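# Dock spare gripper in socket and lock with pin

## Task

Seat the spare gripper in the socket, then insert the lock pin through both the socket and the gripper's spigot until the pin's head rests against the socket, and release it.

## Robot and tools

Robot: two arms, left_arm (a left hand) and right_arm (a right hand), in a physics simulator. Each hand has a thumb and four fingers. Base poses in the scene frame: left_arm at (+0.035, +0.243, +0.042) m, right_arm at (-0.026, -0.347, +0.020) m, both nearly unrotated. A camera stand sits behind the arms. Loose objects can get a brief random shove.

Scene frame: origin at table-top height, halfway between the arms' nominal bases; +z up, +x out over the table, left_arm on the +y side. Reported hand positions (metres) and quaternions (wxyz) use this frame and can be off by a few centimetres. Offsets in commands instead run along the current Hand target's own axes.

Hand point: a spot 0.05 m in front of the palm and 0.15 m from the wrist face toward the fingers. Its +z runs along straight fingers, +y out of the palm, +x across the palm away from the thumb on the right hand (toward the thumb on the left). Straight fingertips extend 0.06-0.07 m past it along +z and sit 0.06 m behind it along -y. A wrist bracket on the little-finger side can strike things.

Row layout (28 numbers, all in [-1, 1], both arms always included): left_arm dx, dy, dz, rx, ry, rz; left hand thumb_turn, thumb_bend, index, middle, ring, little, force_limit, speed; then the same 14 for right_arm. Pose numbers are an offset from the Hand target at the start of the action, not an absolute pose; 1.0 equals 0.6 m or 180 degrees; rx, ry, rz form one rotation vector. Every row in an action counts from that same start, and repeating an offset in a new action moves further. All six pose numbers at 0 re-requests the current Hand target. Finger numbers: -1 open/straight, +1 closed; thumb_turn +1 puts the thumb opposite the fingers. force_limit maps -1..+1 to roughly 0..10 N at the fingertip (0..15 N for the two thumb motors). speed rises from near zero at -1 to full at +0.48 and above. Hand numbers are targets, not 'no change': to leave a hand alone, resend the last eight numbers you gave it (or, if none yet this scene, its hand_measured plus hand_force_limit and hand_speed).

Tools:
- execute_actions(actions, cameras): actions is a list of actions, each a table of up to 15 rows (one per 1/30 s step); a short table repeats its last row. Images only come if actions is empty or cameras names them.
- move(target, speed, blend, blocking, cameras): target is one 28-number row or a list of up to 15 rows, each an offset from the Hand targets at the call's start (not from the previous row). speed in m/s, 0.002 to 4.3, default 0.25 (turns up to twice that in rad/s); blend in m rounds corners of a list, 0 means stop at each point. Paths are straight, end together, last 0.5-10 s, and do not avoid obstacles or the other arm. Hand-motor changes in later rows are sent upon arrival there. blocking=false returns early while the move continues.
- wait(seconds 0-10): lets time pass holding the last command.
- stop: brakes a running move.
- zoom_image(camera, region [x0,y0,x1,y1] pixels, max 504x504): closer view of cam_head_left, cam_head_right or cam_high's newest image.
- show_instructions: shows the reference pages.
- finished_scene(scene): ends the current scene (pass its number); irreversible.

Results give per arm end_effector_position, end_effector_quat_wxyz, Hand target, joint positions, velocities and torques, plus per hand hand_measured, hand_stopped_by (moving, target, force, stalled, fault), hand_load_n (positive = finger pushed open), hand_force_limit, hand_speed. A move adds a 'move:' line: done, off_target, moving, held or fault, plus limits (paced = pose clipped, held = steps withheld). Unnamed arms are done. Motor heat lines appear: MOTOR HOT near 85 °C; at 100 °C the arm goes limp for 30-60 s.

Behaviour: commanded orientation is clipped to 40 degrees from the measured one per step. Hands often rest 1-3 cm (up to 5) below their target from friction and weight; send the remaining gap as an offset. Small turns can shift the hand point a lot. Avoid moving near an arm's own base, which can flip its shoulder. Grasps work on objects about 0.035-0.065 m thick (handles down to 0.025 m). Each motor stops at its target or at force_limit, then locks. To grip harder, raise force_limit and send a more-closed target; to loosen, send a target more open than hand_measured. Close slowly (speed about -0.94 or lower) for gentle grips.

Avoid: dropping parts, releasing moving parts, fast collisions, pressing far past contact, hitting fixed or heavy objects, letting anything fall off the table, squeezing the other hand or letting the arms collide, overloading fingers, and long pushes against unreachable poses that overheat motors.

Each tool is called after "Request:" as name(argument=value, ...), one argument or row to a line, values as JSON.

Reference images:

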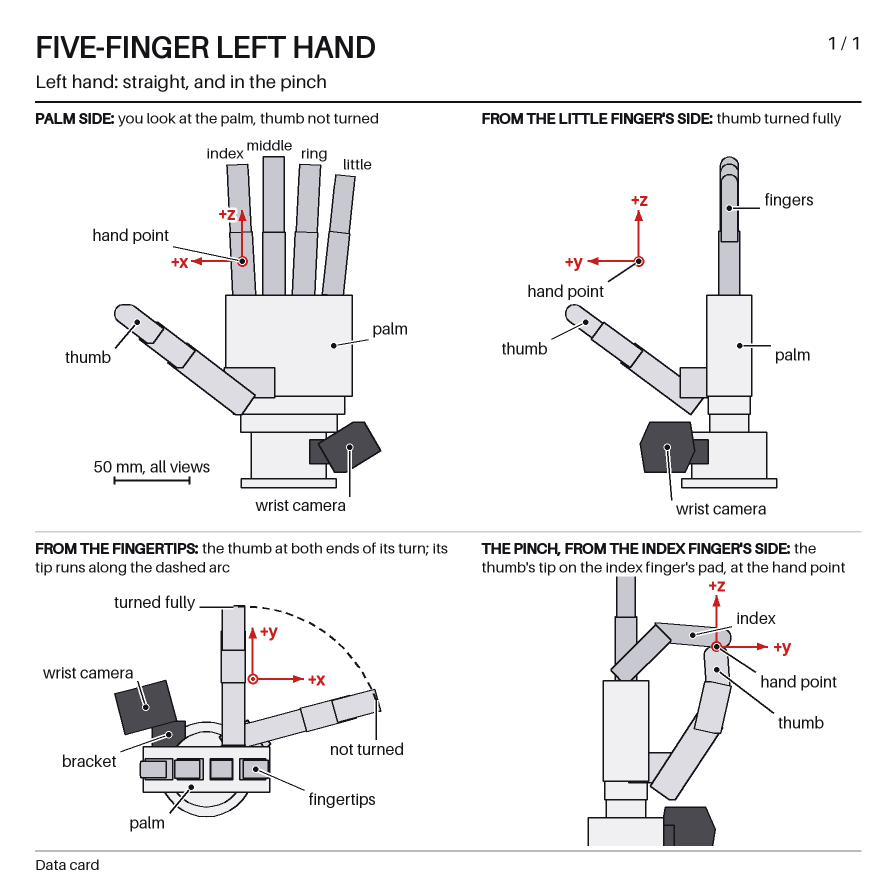

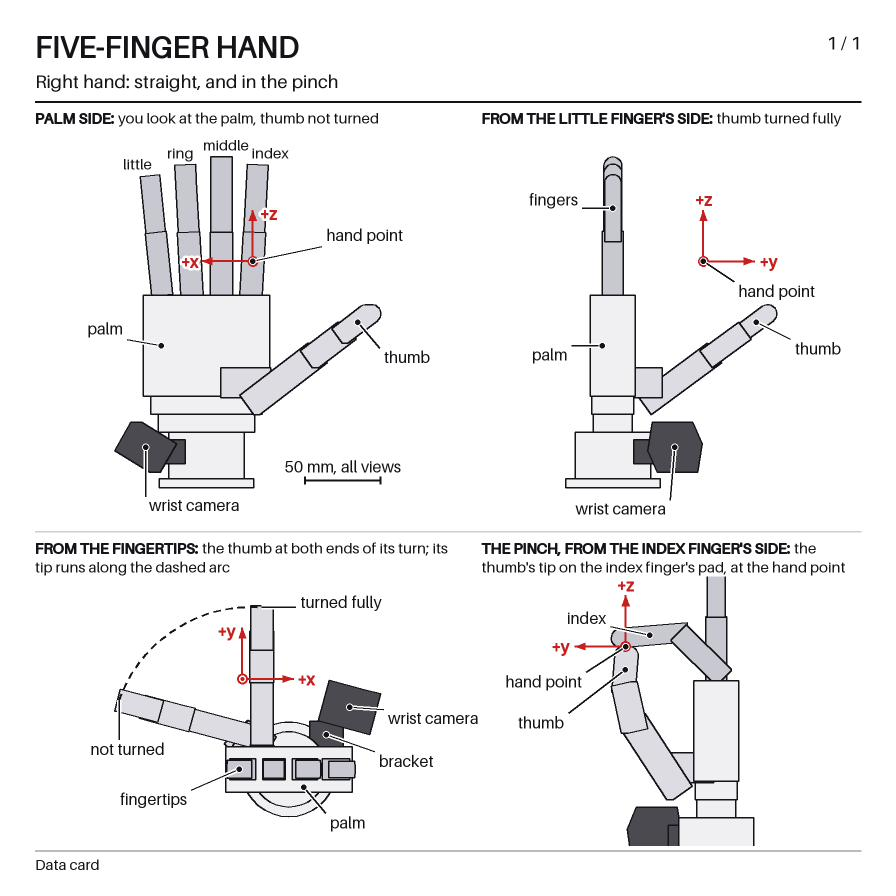

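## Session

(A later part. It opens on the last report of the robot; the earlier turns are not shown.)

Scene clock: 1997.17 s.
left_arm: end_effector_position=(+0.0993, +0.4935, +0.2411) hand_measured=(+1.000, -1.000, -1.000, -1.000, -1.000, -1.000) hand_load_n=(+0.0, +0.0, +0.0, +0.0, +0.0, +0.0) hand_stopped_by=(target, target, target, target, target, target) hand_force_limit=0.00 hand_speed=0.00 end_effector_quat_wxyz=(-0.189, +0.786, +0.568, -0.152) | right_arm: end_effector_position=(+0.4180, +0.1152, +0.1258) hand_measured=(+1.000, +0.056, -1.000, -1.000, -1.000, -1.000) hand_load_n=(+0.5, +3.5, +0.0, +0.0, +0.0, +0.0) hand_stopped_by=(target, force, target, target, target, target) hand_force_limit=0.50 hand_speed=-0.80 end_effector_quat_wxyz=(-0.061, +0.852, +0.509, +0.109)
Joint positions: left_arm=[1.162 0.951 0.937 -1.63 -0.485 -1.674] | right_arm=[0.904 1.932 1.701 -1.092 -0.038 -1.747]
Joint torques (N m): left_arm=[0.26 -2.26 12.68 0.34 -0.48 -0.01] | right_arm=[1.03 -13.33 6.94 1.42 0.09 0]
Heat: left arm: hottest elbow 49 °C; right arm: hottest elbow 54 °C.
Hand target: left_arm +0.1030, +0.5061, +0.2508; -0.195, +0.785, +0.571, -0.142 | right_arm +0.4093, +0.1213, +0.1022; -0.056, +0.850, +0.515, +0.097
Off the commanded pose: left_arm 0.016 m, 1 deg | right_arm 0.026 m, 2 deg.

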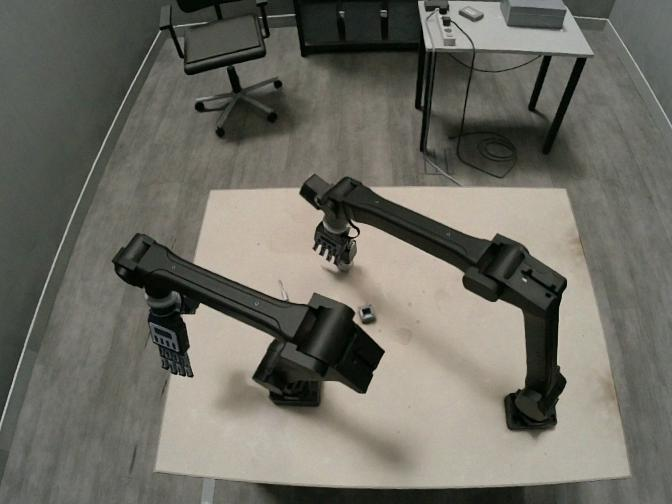

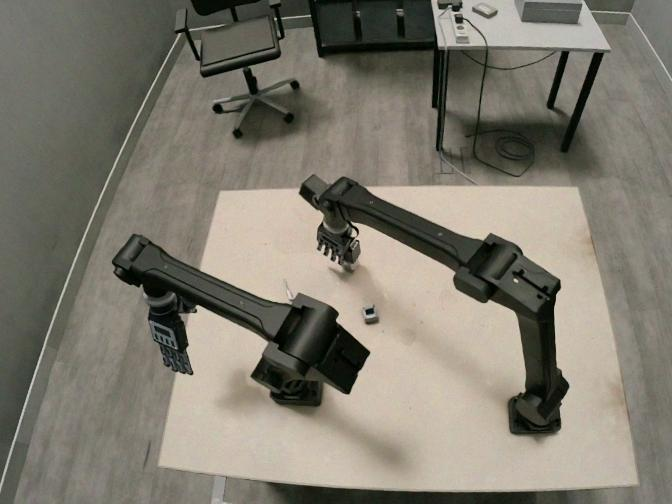

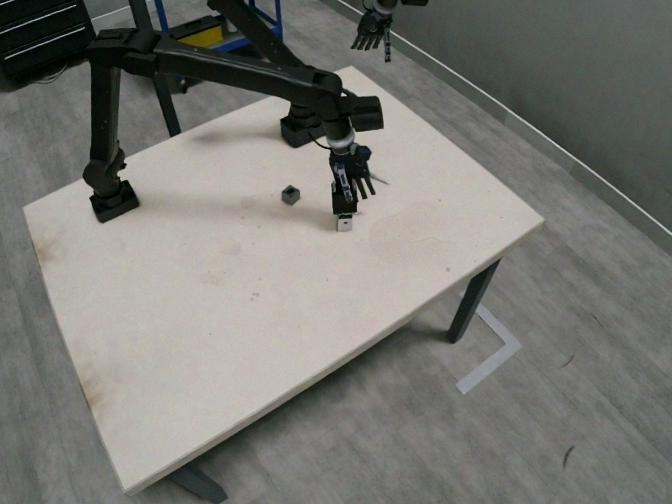

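Request:
move(
  target=[
    [0,0,0,0,0,0,1,-1,-1,-1,-1,-1,0,0,0.0095,0.001,-0.0320,0,0,0,1,0.65,-1,-1,-1,-1,0.5,-0.8],
  ],
  speed=0.05,
)

Request:
execute_actions(
  actions=[
    [[0,0,0,0,0,0,1,-1,-1,-1,-1,-1,0,0,0,0,0,0,0,0,1,0.01,-1,-1,-1,-1,0.5,-0.8]],
  ],
  cameras=["cam_head_left","cam_high"],
)

Request:
zoom_image(
  camera="cam_high",
  region=[325, 184, 365, 224],
)

Request:
zoom_image(
  camera="cam_head_left",
  region=[325, 235, 365, 275],
)

Scene clock: 2011.17 s.
left_arm: end_effector_position=(+0.0993, +0.4935, +0.2411) hand_measured=(+1.000, -1.000, -1.000, -1.000, -1.000, -1.000) hand_load_n=(+0.0, +0.0, +0.0, +0.0, +0.0, +0.0) hand_stopped_by=(target, target, target, target, target, target) hand_force_limit=0.00 hand_speed=0.00 end_effector_quat_wxyz=(-0.189, +0.786, +0.568, -0.152) | right_arm: end_effector_position=(+0.4177, +0.1148, +0.1262) hand_measured=(+1.000, +0.056, -1.000, -1.000, -1.000, -1.000) hand_load_n=(+0.0, +3.5, +0.0, +0.0, +0.0, +0.0) hand_stopped_by=(target, force, target, target, target, target) hand_force_limit=0.50 hand_speed=-0.80 end_effector_quat_wxyz=(-0.060, +0.852, +0.509, +0.108)
Joint positions: left_arm=[1.162 0.951 0.937 -1.63 -0.485 -1.674] | right_arm=[0.904 1.932 1.702 -1.095 -0.038 -1.747]
Joint torques (N m): left_arm=[0.26 -2.26 12.66 0.34 -0.48 -0.01] | right_arm=[1.03 -14.21 10.13 -0.23 0.09 0]
Heat: left arm: hottest elbow 49 °C; right arm: hottest elbow 54 °C.
Hand target: left_arm +0.1030, +0.5061, +0.2508; -0.195, +0.785, +0.571, -0.142 | right_arm +0.4103, +0.1222, +0.1221; -0.056, +0.850, +0.515, +0.097
Off the commanded pose: left_arm 0.016 m, 1 deg | right_arm 0.011 m, 1 deg.
move: off_target (left_arm, right_arm)

Scene clock: 2011.87 s.
left_arm: end_effector_position=(+0.0993, +0.4935, +0.2411) hand_measured=(+1.000, -1.000, -1.000, -1.000, -1.000, -1.000) hand_load_n=(+0.0, +0.0, +0.0, +0.0, +0.0, +0.0) hand_stopped_by=(target, target, target, target, target, target) hand_force_limit=0.00 hand_speed=0.00 end_effector_quat_wxyz=(-0.189, +0.786, +0.568, -0.152) | right_arm: end_effector_position=(+0.4168, +0.1137, +0.1261) hand_measured=(+1.000, +0.010, -1.000, -1.000, -1.000, -1.000) hand_load_n=(+0.0, +0.0, +0.0, +0.0, +0.0, +0.0) hand_stopped_by=(target, target, target, target, target, target) hand_force_limit=0.50 hand_speed=-0.80 end_effector_quat_wxyz=(-0.060, +0.852, +0.509, +0.105)
Joint positions: left_arm=[1.162 0.951 0.937 -1.63 -0.485 -1.674] | right_arm=[0.904 1.932 1.702 -1.101 -0.038 -1.747]
Joint torques (N m): left_arm=[0.26 -2.2 12.67 0.34 -0.48 -0.01] | right_arm=[0.79 -14.21 10.15 -0.06 0.09 -0.02]
Heat: left arm: hottest elbow 49 °C; right arm: hottest elbow 54 °C.
Hand target: left_arm +0.1030, +0.5061, +0.2508; -0.195, +0.785, +0.571, -0.142 | right_arm +0.4104, +0.1222, +0.1222; -0.056, +0.850, +0.515, +0.097
Off the commanded pose: left_arm 0.016 m, 1 deg | right_arm 0.011 m, 1 deg.
Images, in order (width x height): cam_head_left 672x504, cam_high 672x504.

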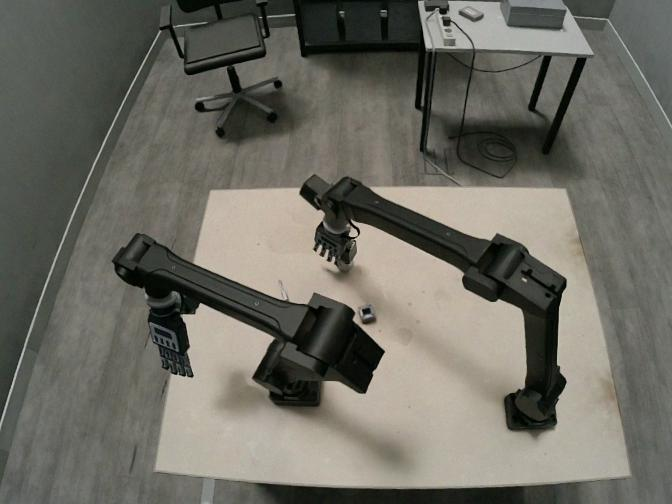

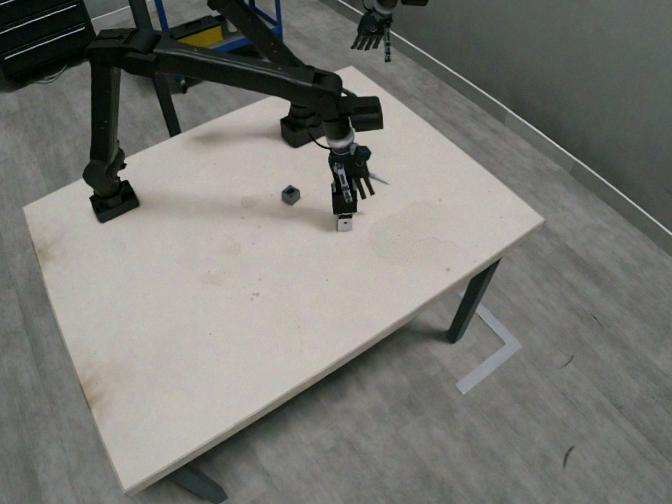

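Scaled by 12.600 from the camera's 672x504 image, which has a finer 960x720 frame.

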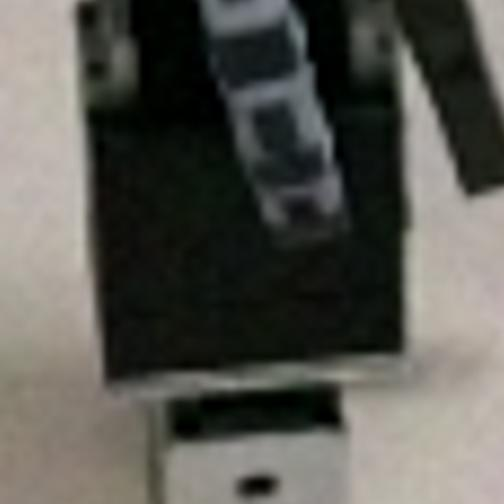

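Scaled by 12.600 from the camera's 672x504 image, which has a finer 960x720 frame.

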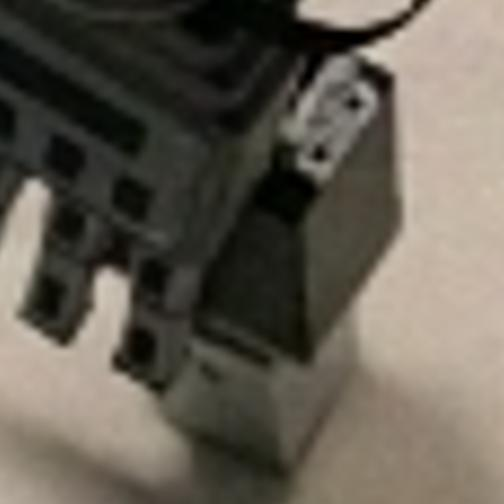

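Request:
execute_actions(
  actions=[
    [[0,0,0,0,0,0,1,-1,-1,-1,-1,-1,0,0,0,0,0,0,0,0,1,0.7,-1,-1,-1,-1,0.6,-0.8]],
  ],
)

Scene clock: 2034.80 s.
left_arm: end_effector_position=(+0.0993, +0.4935, +0.2411) hand_measured=(+1.000, -1.000, -1.000, -1.000, -1.000, -1.000) hand_load_n=(+0.0, +0.0, +0.0, +0.0, +0.0, +0.0) hand_stopped_by=(target, target, target, target, target, target) hand_force_limit=0.00 hand_speed=0.00 end_effector_quat_wxyz=(-0.189, +0.786, +0.568, -0.152) | right_arm: end_effector_position=(+0.4171, +0.1134, +0.1262) hand_measured=(+1.000, +0.076, -1.000, -1.000, -1.000, -1.000) hand_load_n=(-0.5, +14.0, +0.0, +0.0, +0.0, +0.0) hand_stopped_by=(target, force, target, target, target, target) hand_force_limit=0.60 hand_speed=-0.80 end_effector_quat_wxyz=(-0.059, +0.852, +0.509, +0.106)
Joint positions: left_arm=[1.162 0.951 0.937 -1.63 -0.485 -1.674] | right_arm=[0.904 1.932 1.702 -1.101 -0.036 -1.747]
Joint torques (N m): left_arm=[0.32 -2.14 12.68 0.34 -0.49 -0.01] | right_arm=[0.91 -14.1 10.06 -0.06 0.01 -0.02]
Motor temperatures (°C): left_arm=[29 31 49 28 29 26] | right_arm=[28 50 57 27 27 27]
Heat: left arm: hottest elbow 49 °C; right arm: hottest elbow 57 °C.
Hand target: left_arm +0.1030, +0.5061, +0.2508; -0.195, +0.785, +0.571, -0.142 | right_arm +0.4104, +0.1222, +0.1222; -0.057, +0.850, +0.515, +0.097
Off the commanded pose: left_arm 0.016 m, 1 deg | right_arm 0.012 m, 1 deg.

Request:
wait(
  seconds=0,
  cameras=["all"],
)

Request:
zoom_image(
  camera="cam_high",
  region=[320, 170, 370, 240],
)

Request:
zoom_image(
  camera="cam_head_left",
  region=[325, 235, 365, 275],
)

Request:
zoom_image(
  camera="cam_head_right",
  region=[328, 235, 368, 275],
)

Scene clock: 2040.07 s.
left_arm: end_effector_position=(+0.0993, +0.4935, +0.2411) hand_measured=(+1.000, -1.000, -1.000, -1.000, -1.000, -1.000) hand_load_n=(+0.0, +0.0, +0.0, +0.0, +0.0, +0.0) hand_stopped_by=(target, target, target, target, target, target) hand_force_limit=0.00 hand_speed=0.00 end_effector_quat_wxyz=(-0.189, +0.786, +0.568, -0.152) | right_arm: end_effector_position=(+0.4171, +0.1134, +0.1262) hand_measured=(+1.000, +0.076, -1.000, -1.000, -1.000, -1.000) hand_load_n=(+0.0, +14.5, +0.0, +0.0, +0.0, +0.0) hand_stopped_by=(target, force, target, target, target, target) hand_force_limit=0.60 hand_speed=-0.80 end_effector_quat_wxyz=(-0.059, +0.852, +0.509, +0.106)
Joint positions: left_arm=[1.162 0.951 0.937 -1.63 -0.485 -1.674] | right_arm=[0.904 1.932 1.702 -1.101 -0.036 -1.747]
Joint torques (N m): left_arm=[0.21 -2.2 12.67 0.34 -0.48 -0.01] | right_arm=[0.91 -13.98 10.09 -0.05 0 -0.01]
Motor temperatures (°C): left_arm=[29 31 49 28 29 26] | right_arm=[28 50 58 27 27 27]
Heat: left arm: hottest elbow 49 °C; right arm: hottest elbow 58 °C.
Hand target: left_arm +0.1030, +0.5061, +0.2508; -0.195, +0.785, +0.571, -0.142 | right_arm +0.4104, +0.1222, +0.1222; -0.057, +0.850, +0.515, +0.097
Off the commanded pose: left_arm 0.016 m, 1 deg | right_arm 0.012 m, 1 deg.

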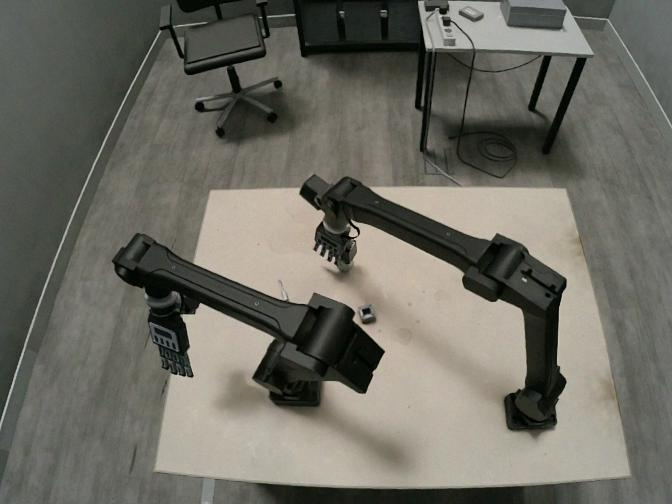

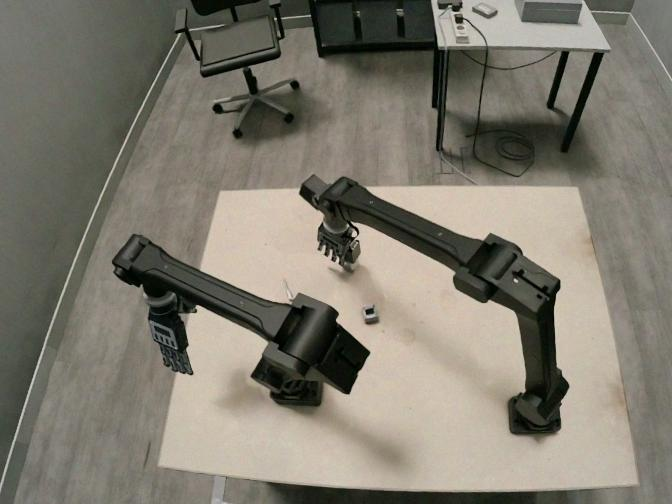

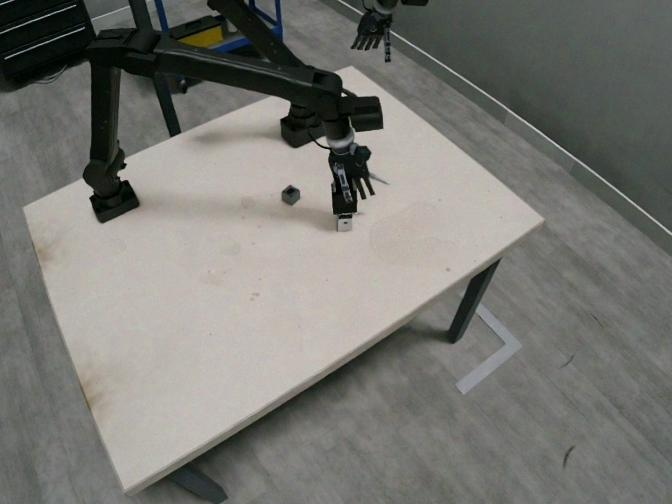

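Scaled by 7.200 from the camera's 672x504 image, which has a finer 960x720 frame.

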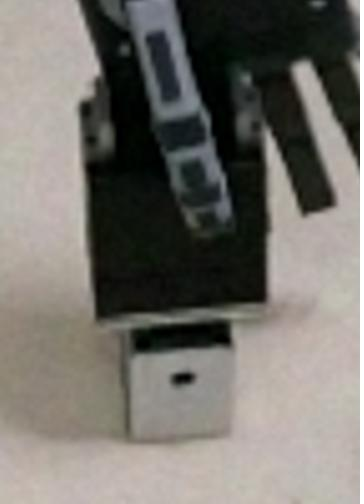

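Scaled by 12.600 from the camera's 672x504 image, which has a finer 960x720 frame.

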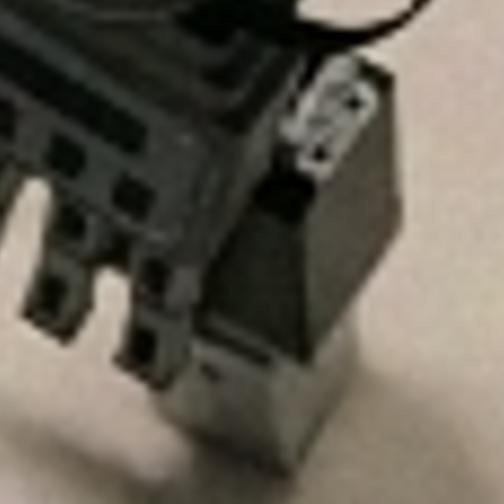

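Scaled by 12.600 from the camera's 672x504 image, which has a finer 960x720 frame.

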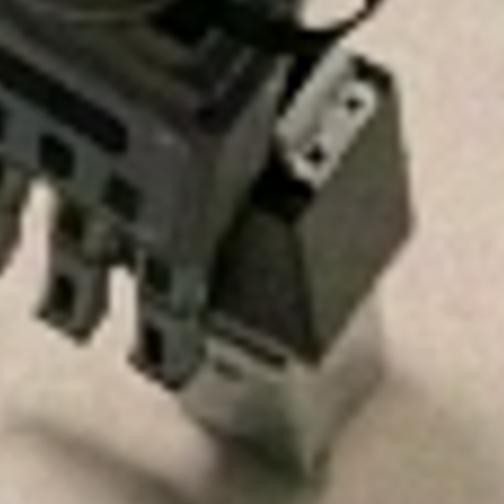

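Request:
move(
  target=[
    [0,0,0,0,0,0,1,-1,-1,-1,-1,-1,0,0,-0.0042,0,0.0332,0,-0.0083,0,1,0.7,-1,-1,-1,-1,0.6,-0.8],
  ],
  speed=0.03,
)

Scene clock: 2048.23 s.
left_arm: end_effector_position=(+0.0993, +0.4935, +0.2411) hand_measured=(+1.000, -1.000, -1.000, -1.000, -1.000, -1.000) hand_load_n=(+0.0, +0.0, +0.0, +0.0, +0.0, +0.0) hand_stopped_by=(target, target, target, target, target, target) hand_force_limit=0.00 hand_speed=0.00 end_effector_quat_wxyz=(-0.189, +0.786, +0.568, -0.152) | right_arm: end_effector_position=(+0.4172, +0.1135, +0.1260) hand_measured=(+1.000, +0.076, -1.000, -1.000, -1.000, -1.000) hand_load_n=(+0.5, +14.0, +0.0, +0.0, +0.0, +0.0) hand_stopped_by=(target, force, target, target, target, target) hand_force_limit=0.60 hand_speed=-0.80 end_effector_quat_wxyz=(-0.057, +0.852, +0.509, +0.106)
Joint positions: left_arm=[1.162 0.951 0.937 -1.63 -0.485 -1.674] | right_arm=[0.905 1.933 1.702 -1.101 -0.033 -1.747]
Joint torques (N m): left_arm=[0.26 -2.2 12.66 0.34 -0.48 -0.01] | right_arm=[1.03 -11.81 10.21 0.17 0.11 0]
Motor temperatures (°C): left_arm=[29 31 49 28 29 26] | right_arm=[28 50 58 27 27 27]
Heat: left arm: hottest elbow 49 °C; right arm: hottest elbow 58 °C.
Hand target: left_arm +0.1030, +0.5061, +0.2508; -0.195, +0.785, +0.571, -0.142 | right_arm +0.4114, +0.1240, +0.1023; -0.050, +0.851, +0.515, +0.086
Off the commanded pose: left_arm 0.016 m, 1 deg | right_arm 0.027 m, 3 deg.
move: off_target (left_arm, right_arm)

Request:
move(
  target=[
    [0,0,0,0,0,0,1,-1,-1,-1,-1,-1,0,0,-0.007,0,0.0325,0,0,0,1,0.7,-1,-1,-1,-1,0.6,-0.8],
  ],
  speed=0.03,
)

Scene clock: 2052.90 s.
left_arm: end_effector_position=(+0.0993, +0.4935, +0.2411) hand_measured=(+1.000, -1.000, -1.000, -1.000, -1.000, -1.000) hand_load_n=(+0.0, -0.5, +0.0, +0.0, -0.5, +0.0) hand_stopped_by=(target, target, target, target, target, target) hand_force_limit=0.00 hand_speed=0.00 end_effector_quat_wxyz=(-0.189, +0.786, +0.568, -0.152) | right_arm: end_effector_position=(+0.4176, +0.1139, +0.1254) hand_measured=(+1.000, +0.076, -1.000, -1.000, -1.000, -1.000) hand_load_n=(+0.5, +13.5, -0.5, +0.0, +0.0, +0.0) hand_stopped_by=(target, force, target, target, target, target) hand_force_limit=0.60 hand_speed=-0.80 end_effector_quat_wxyz=(-0.057, +0.852, +0.509, +0.107)
Joint positions: left_arm=[1.162 0.951 0.937 -1.63 -0.485 -1.674] | right_arm=[0.905 1.934 1.702 -1.099 -0.033 -1.747]
Joint torques (N m): left_arm=[0.26 -2.2 12.67 0.34 -0.48 -0.01] | right_arm=[1.14 -11.11 7.21 1.83 0.1 -0.02]
Motor temperatures (°C): left_arm=[29 31 49 28 29 26] | right_arm=[28 49 58 27 27 27]
Heat: left arm: hottest elbow 49 °C; right arm: hottest elbow 58 °C.
Hand target: left_arm +0.1030, +0.5061, +0.2508; -0.195, +0.785, +0.571, -0.142 | right_arm +0.4114, +0.1236, +0.0822; -0.050, +0.851, +0.515, +0.086
Off the commanded pose: left_arm 0.016 m, 1 deg | right_arm 0.045 m, 3 deg.
move: off_target (left_arm, right_arm)

Request:
move(
  target=[
    [0,0,0,0,0,0,1,-1,-1,-1,-1,-1,0,0,-0.005,0,0.0244,0,0,0,1,0.7,-1,-1,-1,-1,0.6,-0.8],
  ],
  speed=0.03,
)

Scene clock: 2056.83 s.
left_arm: end_effector_position=(+0.0993, +0.4935, +0.2411) hand_measured=(+1.000, -1.000, -1.000, -1.000, -1.000, -1.000) hand_load_n=(+0.0, +0.0, +0.0, +0.0, +0.0, +0.0) hand_stopped_by=(target, target, target, target, target, target) hand_force_limit=0.00 hand_speed=0.00 end_effector_quat_wxyz=(-0.189, +0.786, +0.568, -0.152) | right_arm: end_effector_position=(+0.4178, +0.1144, +0.1238) hand_measured=(+1.000, +0.076, -1.000, -1.000, -1.000, -1.000) hand_load_n=(+2.0, +13.0, +0.0, +0.0, +0.0, +0.0) hand_stopped_by=(target, force, target, target, target, target) hand_force_limit=0.60 hand_speed=-0.80 end_effector_quat_wxyz=(-0.059, +0.853, +0.507, +0.111)
Joint positions: left_arm=[1.162 0.951 0.937 -1.63 -0.485 -1.674] | right_arm=[0.906 1.931 1.693 -1.083 -0.032 -1.743]
Joint torques (N m): left_arm=[0.32 -2.2 12.67 0.34 -0.49 -0.01] | right_arm=[1.03 -10.05 5.9 2.55 0.06 -0.06]
Motor temperatures (°C): left_arm=[29 31 49 28 29 26] | right_arm=[28 48 57 27 27 27]
Heat: left arm: hottest elbow 49 °C; right arm: hottest elbow 57 °C.
Hand target: left_arm +0.1030, +0.5061, +0.2508; -0.195, +0.785, +0.571, -0.142 | right_arm +0.4113, +0.1237, +0.0673; -0.050, +0.851, +0.515, +0.086
Off the commanded pose: left_arm 0.016 m, 1 deg | right_arm 0.058 m, 3 deg.
move: off_target (left_arm, right_arm)

Request:
wait(
  seconds=0,
  cameras=["cam_head_left","cam_high"],
)

Request:
zoom_image(
  camera="cam_high",
  region=[320, 170, 370, 240],
)

Request:
zoom_image(
  camera="cam_high",
  region=[334, 208, 356, 230],
)

Scene clock: 2060.87 s.
left_arm: end_effector_position=(+0.0993, +0.4935, +0.2411) hand_measured=(+1.000, -1.000, -1.000, -1.000, -1.000, -1.000) hand_load_n=(+0.0, +0.0, +0.0, +0.0, +0.0, +0.0) hand_stopped_by=(target, target, target, target, target, target) hand_force_limit=0.00 hand_speed=0.00 end_effector_quat_wxyz=(-0.189, +0.786, +0.568, -0.152) | right_arm: end_effector_position=(+0.4178, +0.1144, +0.1236) hand_measured=(+1.000, +0.076, -1.000, -1.000, -1.000, -1.000) hand_load_n=(+2.5, +13.0, +0.0, +0.0, +0.0, +0.0) hand_stopped_by=(target, force, target, target, target, target) hand_force_limit=0.60 hand_speed=-0.80 end_effector_quat_wxyz=(-0.059, +0.853, +0.507, +0.111)
Joint positions: left_arm=[1.162 0.951 0.937 -1.63 -0.485 -1.674] | right_arm=[0.906 1.931 1.693 -1.083 -0.032 -1.743]
Joint torques (N m): left_arm=[0.32 -2.26 12.66 0.34 -0.48 -0.02] | right_arm=[1.08 -10.29 5.83 2.47 0.05 -0.05]
Motor temperatures (°C): left_arm=[29 31 49 28 29 26] | right_arm=[28 48 56 27 27 27]
Heat: left arm: hottest elbow 49 °C; right arm: hottest elbow 56 °C.
Hand target: left_arm +0.1030, +0.5061, +0.2508; -0.195, +0.785, +0.571, -0.142 | right_arm +0.4113, +0.1236, +0.0672; -0.050, +0.851, +0.515, +0.086
Off the commanded pose: left_arm 0.016 m, 1 deg | right_arm 0.057 m, 3 deg.
Images, in order (width x height): cam_head_left 672x504, cam_high 672x504.

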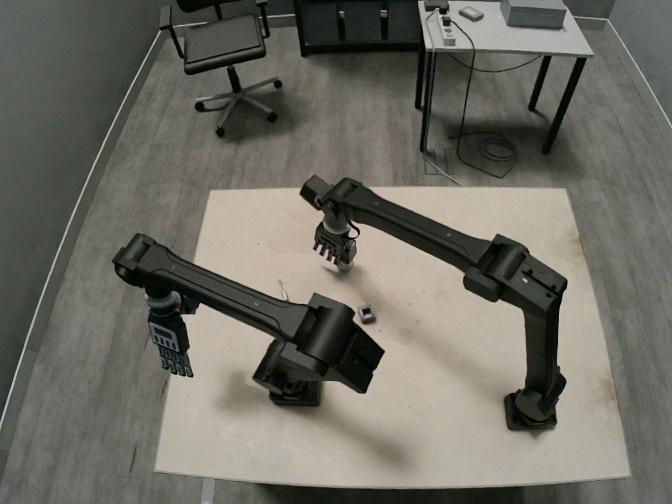

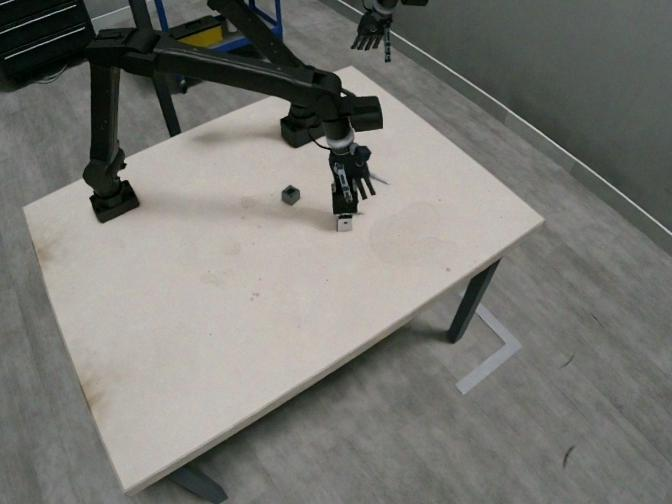

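Scaled by 7.200 from the camera's 672x504 image, which has a finer 960x720 frame.

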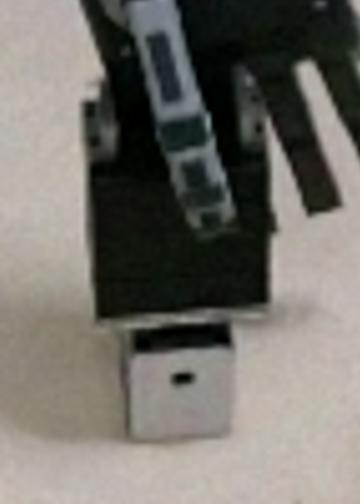

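Scaled by 22.909 from the camera's 672x504 image, which has a finer 960x720 frame.

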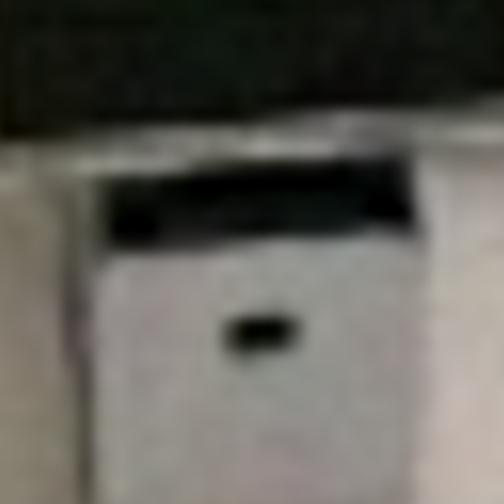

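Request:
move(
  target=[
    [0,0,0,0,0,0,1,-1,-1,-1,-1,-1,0,0,0.0125,0.0002,-0.062,0,0,0,1,0.7,-1,-1,-1,-1,0.6,-0.8],
    [0,0,0,0,0,0,1,-1,-1,-1,-1,-1,0,0,0.0003,0.0432,-0.0643,0,0,0,1,0.7,-1,-1,-1,-1,0.6,-0.8],
  ],
  speed=0.04,
  cameras=["cam_head_left","cam_high"],
)

Request:
zoom_image(
  camera="cam_high",
  region=[320, 170, 370, 240],
)

Request:
zoom_image(
  camera="cam_head_left",
  region=[325, 235, 365, 275],
)

Scene clock: 2092.20 s.
left_arm: end_effector_position=(+0.0993, +0.4935, +0.2411) hand_measured=(+1.000, -1.000, -1.000, -1.000, -1.000, -1.000) hand_load_n=(+0.0, +0.0, +0.0, +0.0, +0.0, +0.0) hand_stopped_by=(target, target, target, target, target, target) hand_force_limit=0.00 hand_speed=0.00 end_effector_quat_wxyz=(-0.189, +0.786, +0.568, -0.152) | right_arm: end_effector_position=(+0.4194, +0.1125, +0.1253) hand_measured=(+1.000, +0.076, -1.000, -1.000, -1.000, -1.000) hand_load_n=(+2.0, +13.5, +0.0, +0.0, +0.0, +0.0) hand_stopped_by=(target, force, target, target, target, target) hand_force_limit=0.60 hand_speed=-0.80 end_effector_quat_wxyz=(-0.058, +0.852, +0.509, +0.105)
Joint positions: left_arm=[1.162 0.951 0.937 -1.63 -0.485 -1.674] | right_arm=[0.901 1.936 1.706 -1.103 -0.035 -1.752]
Joint torques (N m): left_arm=[0.26 -2.26 12.67 0.32 -0.49 -0.01] | right_arm=[-2.26 -12.45 9.59 0.09 -0.23 -0.41]
Heat: left arm: hottest elbow 49 °C; right arm: hottest elbow 52 °C.
Hand target: left_arm +0.1030, +0.5061, +0.2508; -0.195, +0.785, +0.571, -0.142 | right_arm +0.4307, +0.1052, +0.1054; -0.050, +0.851, +0.515, +0.086
Off the commanded pose: left_arm 0.016 m, 1 deg | right_arm 0.024 m, 2 deg.
move: off_target (left_arm, right_arm)
Images, in order (width x height): cam_head_left 672x504, cam_high 672x504.

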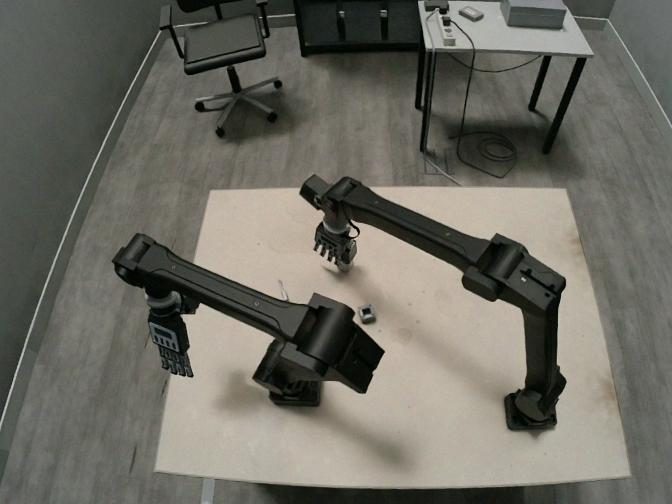

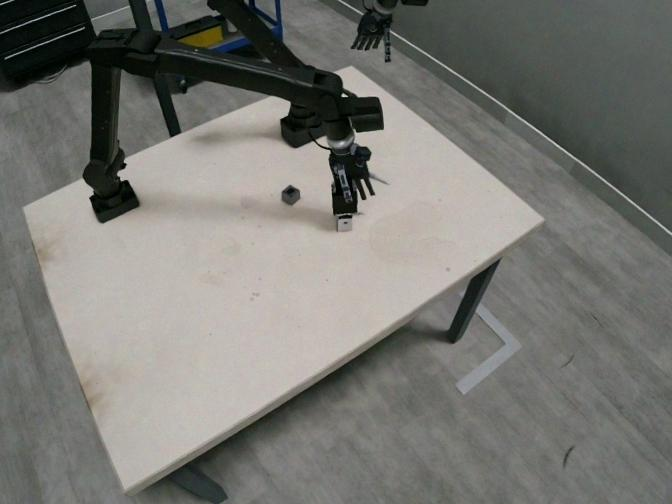

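Scaled by 7.200 from the camera's 672x504 image, which has a finer 960x720 frame.

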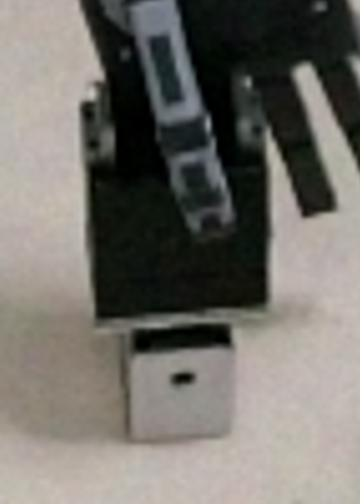

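Scaled by 12.600 from the camera's 672x504 image, which has a finer 960x720 frame.

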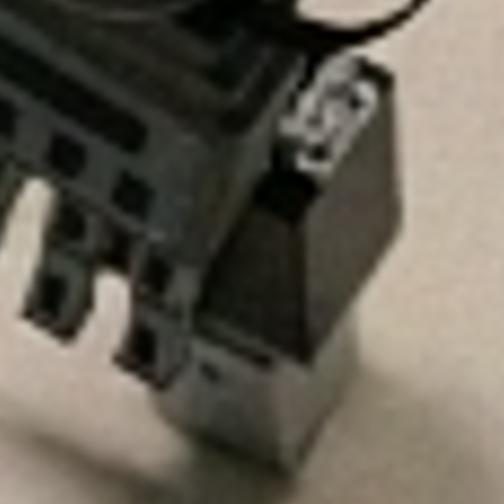

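Request:
move(
  target=[
    [0,0,0,0,0,0,1,-1,-1,-1,-1,-1,0,0,0.0002,0.0063,-0.0003,0,0,0,1,0.7,-1,-1,-1,-1,0.6,-0.8],
    [0,0,0,0,0,0,1,-1,-1,-1,-1,-1,0,0,-0.0117,0.0063,0.0487,0,0,0,1,0.7,-1,-1,-1,-1,0.6,-0.8],
  ],
  speed=0.04,
)

Scene clock: 2098.77 s.
left_arm: end_effector_position=(+0.0993, +0.4935, +0.2411) hand_measured=(+1.000, -1.000, -1.000, -1.000, -1.000, -1.000) hand_load_n=(+0.5, +0.0, +0.0, +0.0, +0.0, +0.0) hand_stopped_by=(target, target, target, target, target, target) hand_force_limit=0.00 hand_speed=0.00 end_effector_quat_wxyz=(-0.189, +0.786, +0.568, -0.152) | right_arm: end_effector_position=(+0.4207, +0.1125, +0.1207) hand_measured=(+1.000, +0.076, -1.000, -1.000, -1.000, -1.000) hand_load_n=(+5.0, +14.0, -0.5, +0.0, +0.0, +0.0) hand_stopped_by=(target, force, target, target, target, target) hand_force_limit=0.60 hand_speed=-0.80 end_effector_quat_wxyz=(-0.061, +0.852, +0.509, +0.107)
Joint positions: left_arm=[1.162 0.951 0.937 -1.63 -0.485 -1.674] | right_arm=[0.898 1.937 1.694 -1.085 -0.04 -1.755]
Joint torques (N m): left_arm=[0.32 -2.2 12.68 0.32 -0.48 -0.01] | right_arm=[-3.02 -11.28 6.26 1.8 -0.07 -0.45]
Heat: left arm: hottest elbow 49 °C; right arm: hottest elbow 53 °C.
Hand target: left_arm +0.1030, +0.5061, +0.2508; -0.195, +0.785, +0.571, -0.142 | right_arm +0.4337, +0.1022, +0.0753; -0.050, +0.851, +0.515, +0.086
Off the commanded pose: left_arm 0.016 m, 1 deg | right_arm 0.048 m, 3 deg.
move: off_target (left_arm, right_arm)

Request:
wait(
  seconds=0,
  cameras=["cam_head_left","cam_high"],
)

Request:
zoom_image(
  camera="cam_high",
  region=[320, 170, 370, 240],
)

Request:
zoom_image(
  camera="cam_head_left",
  region=[325, 235, 365, 275],
)

Scene clock: 2103.07 s.
left_arm: end_effector_position=(+0.0993, +0.4935, +0.2411) hand_measured=(+1.000, -1.000, -1.000, -1.000, -1.000, -1.000) hand_load_n=(+0.0, +0.0, +0.0, +0.0, +0.0, +0.0) hand_stopped_by=(target, target, target, target, target, target) hand_force_limit=0.00 hand_speed=0.00 end_effector_quat_wxyz=(-0.189, +0.786, +0.568, -0.152) | right_arm: end_effector_position=(+0.4207, +0.1126, +0.1208) hand_measured=(+1.000, +0.076, -1.000, -1.000, -1.000, -1.000) hand_load_n=(+5.0, +14.0, +0.0, +0.0, +0.0, +0.0) hand_stopped_by=(target, force, target, target, target, target) hand_force_limit=0.60 hand_speed=-0.80 end_effector_quat_wxyz=(-0.061, +0.852, +0.509, +0.107)
Joint positions: left_arm=[1.162 0.951 0.937 -1.63 -0.485 -1.674] | right_arm=[0.898 1.937 1.694 -1.085 -0.04 -1.755]
Joint torques (N m): left_arm=[0.32 -2.26 12.67 0.34 -0.48 -0.01] | right_arm=[-2.73 -11.11 6.2 1.99 -0.06 -0.45]
Heat: left arm: hottest elbow 49 °C; right arm: hottest elbow 53 °C.
Hand target: left_arm +0.1030, +0.5061, +0.2508; -0.195, +0.785, +0.571, -0.142 | right_arm +0.4337, +0.1023, +0.0753; -0.050, +0.851, +0.515, +0.086
Off the commanded pose: left_arm 0.016 m, 1 deg | right_arm 0.048 m, 3 deg.
Images, in order (width x height): cam_head_left 672x504, cam_high 672x504.

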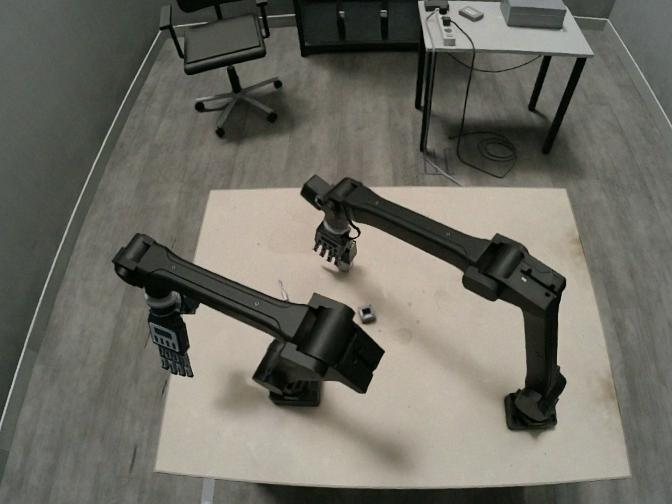

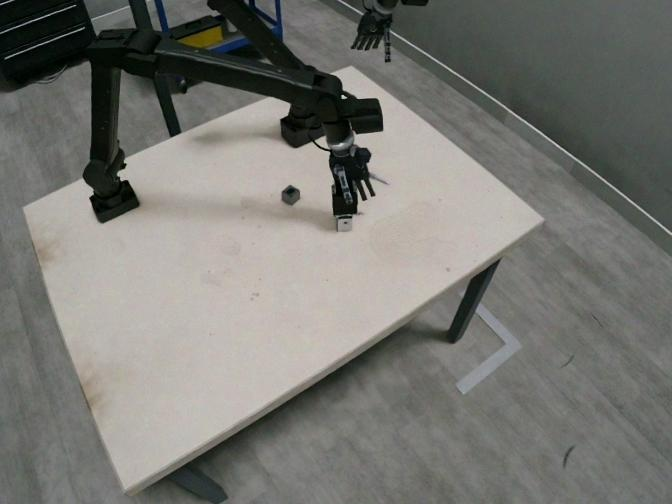

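Scaled by 7.200 from the camera's 672x504 image, which has a finer 960x720 frame.

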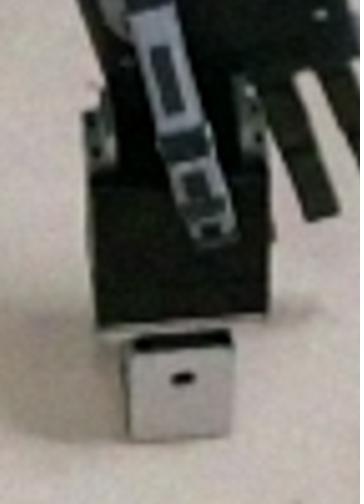

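Scaled by 12.600 from the camera's 672x504 image, which has a finer 960x720 frame.

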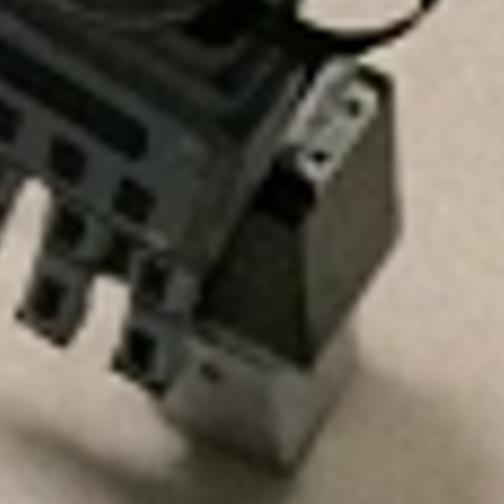

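Request:
zoom_image(
  camera="cam_high",
  region=[334, 208, 356, 230],
)

Scaled by 22.909 from the camera's 672x504 image, which has a finer 960x720 frame.

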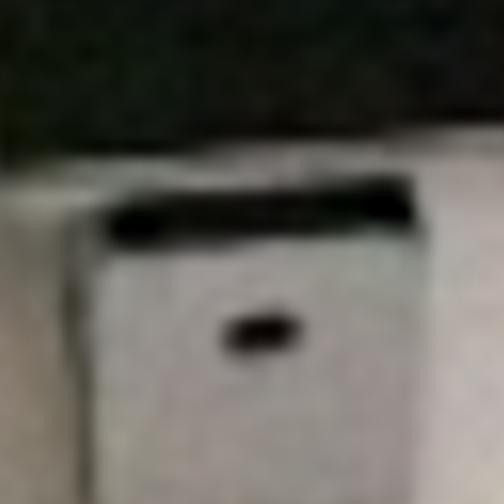

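Request:
move(
  target=[
    [0,0,0,0,0,0,1,-1,-1,-1,-1,-1,0,0,-0.005,0.0032,0.0243,0,0,0,1,0.7,-1,-1,-1,-1,0.6,-0.8],
  ],
  speed=0.04,
  cameras=["cam_high"],
)

Request:
zoom_image(
  camera="cam_high",
  region=[334, 208, 356, 230],
)

Scene clock: 2115.80 s.
left_arm: end_effector_position=(+0.0993, +0.4935, +0.2411) hand_measured=(+1.000, -1.000, -1.000, -1.000, -1.000, -1.000) hand_load_n=(+0.0, +0.0, +0.0, +0.0, +0.0, +0.0) hand_stopped_by=(target, target, target, target, target, target) hand_force_limit=0.00 hand_speed=0.00 end_effector_quat_wxyz=(-0.189, +0.786, +0.568, -0.152) | right_arm: end_effector_position=(+0.4229, +0.1135, +0.1098) hand_measured=(+1.000, +0.076, -1.000, -1.000, -1.000, -1.000) hand_load_n=(+3.0, +11.0, +0.0, +0.0, +0.0, +0.0) hand_stopped_by=(target, force, target, target, target, target) hand_force_limit=0.60 hand_speed=-0.80 end_effector_quat_wxyz=(-0.064, +0.851, +0.509, +0.113)
Joint positions: left_arm=[1.162 0.951 0.937 -1.63 -0.485 -1.674] | right_arm=[0.895 1.94 1.668 -1.041 -0.044 -1.758]
Joint torques (N m): left_arm=[0.26 -2.2 12.67 0.35 -0.49 -0.01] | right_arm=[-2.78 -10.7 6.72 1.55 0.04 -0.43]
Heat: left arm: hottest elbow 49 °C; right arm: hottest elbow 52 °C.
Hand target: left_arm +0.1030, +0.5061, +0.2508; -0.195, +0.785, +0.571, -0.142 | right_arm +0.4354, +0.1014, +0.0604; -0.050, +0.851, +0.515, +0.086
Off the commanded pose: left_arm 0.016 m, 1 deg | right_arm 0.052 m, 4 deg.
move: off_target (left_arm, right_arm)
Images, in order (width x height): cam_high 672x504.

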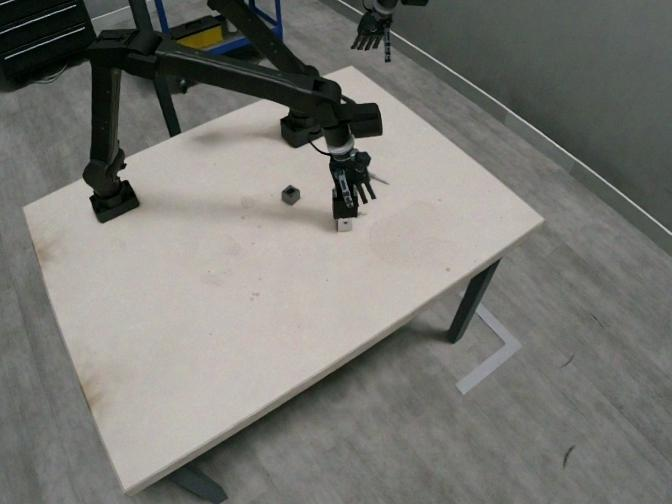

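Scaled by 22.909 from the camera's 672x504 image, which has a finer 960x720 frame.

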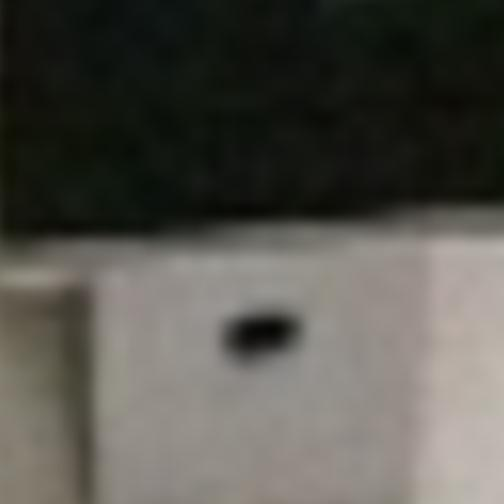

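Request:
move(
  target=[
    [0,0,0,0,0,0,1,-1,-1,-1,-1,-1,0,0,0.018,-0.0188,-0.061,0,0,0,1,0.7,-1,-1,-1,-1,0.6,-0.8],
  ],
  speed=0.06,
)

Request:
execute_actions(
  actions=[
    [[0,0,0,0,0,0,1,-1,-1,-1,-1,-1,0,0,0,0,0,0,0,0,1,0.0,-1,-1,-1,-1,0.6,-0.8]],
  ],
)

Scene clock: 2127.70 s.
left_arm: end_effector_position=(+0.0993, +0.4935, +0.2411) hand_measured=(+1.000, -1.000, -1.000, -1.000, -1.000, -1.000) hand_load_n=(+0.0, +0.0, +0.0, +0.0, +0.0, +0.0) hand_stopped_by=(target, target, target, target, target, target) hand_force_limit=0.00 hand_speed=0.00 end_effector_quat_wxyz=(-0.189, +0.786, +0.568, -0.152) | right_arm: end_effector_position=(+0.4219, +0.1117, +0.1109) hand_measured=(+1.000, +0.076, -1.000, -1.000, -1.000, -1.000) hand_load_n=(+0.5, +11.0, +0.0, +0.0, +0.0, +0.0) hand_stopped_by=(target, force, target, target, target, target) hand_force_limit=0.60 hand_speed=-0.80 end_effector_quat_wxyz=(-0.059, +0.852, +0.510, +0.102)
Joint positions: left_arm=[1.162 0.951 0.937 -1.63 -0.485 -1.674] | right_arm=[0.895 1.951 1.691 -1.078 -0.042 -1.759]
Joint torques (N m): left_arm=[0.32 -2.2 12.67 0.35 -0.48 -0.01] | right_arm=[-1.2 -12.98 10.26 -0.21 0.19 -0.24]
Heat: left arm: hottest elbow 49 °C; right arm: hottest elbow 52 °C.
Hand target: left_arm +0.1030, +0.5061, +0.2508; -0.195, +0.785, +0.571, -0.142 | right_arm +0.4267, +0.1096, +0.0984; -0.050, +0.851, +0.515, +0.086
Off the commanded pose: left_arm 0.016 m, 1 deg | right_arm 0.014 m, 2 deg.
move: off_target (left_arm, right_arm)

Scene clock: 2128.40 s.
left_arm: end_effector_position=(+0.0993, +0.4935, +0.2411) hand_measured=(+1.000, -1.000, -1.000, -1.000, -1.000, -1.000) hand_load_n=(+0.0, +0.0, +0.0, -0.5, +0.0, +0.0) hand_stopped_by=(target, target, target, target, target, target) hand_force_limit=0.00 hand_speed=0.00 end_effector_quat_wxyz=(-0.189, +0.786, +0.568, -0.152) | right_arm: end_effector_position=(+0.4214, +0.1108, +0.1108) hand_measured=(+1.000, +0.000, -1.000, -1.000, -1.000, -1.000) hand_load_n=(+0.0, +0.0, +0.0, +0.0, +0.0, +0.0) hand_stopped_by=(target, target, target, target, target, target) hand_force_limit=0.60 hand_speed=-0.80 end_effector_quat_wxyz=(-0.058, +0.851, +0.513, +0.099)
Joint positions: left_arm=[1.162 0.951 0.937 -1.63 -0.485 -1.674] | right_arm=[0.895 1.951 1.692 -1.084 -0.041 -1.765]
Joint torques (N m): left_arm=[0.38 -2.14 12.67 0.35 -0.49 -0.01] | right_arm=[-1.08 -13.16 10.19 -0.06 0.16 -0.18]
Heat: left arm: hottest elbow 49 °C; right arm: hottest elbow 52 °C.
Hand target: left_arm +0.1030, +0.5061, +0.2508; -0.195, +0.785, +0.571, -0.142 | right_arm +0.4268, +0.1096, +0.0984; -0.050, +0.851, +0.515, +0.086
Off the commanded pose: left_arm 0.016 m, 1 deg | right_arm 0.014 m, 2 deg.


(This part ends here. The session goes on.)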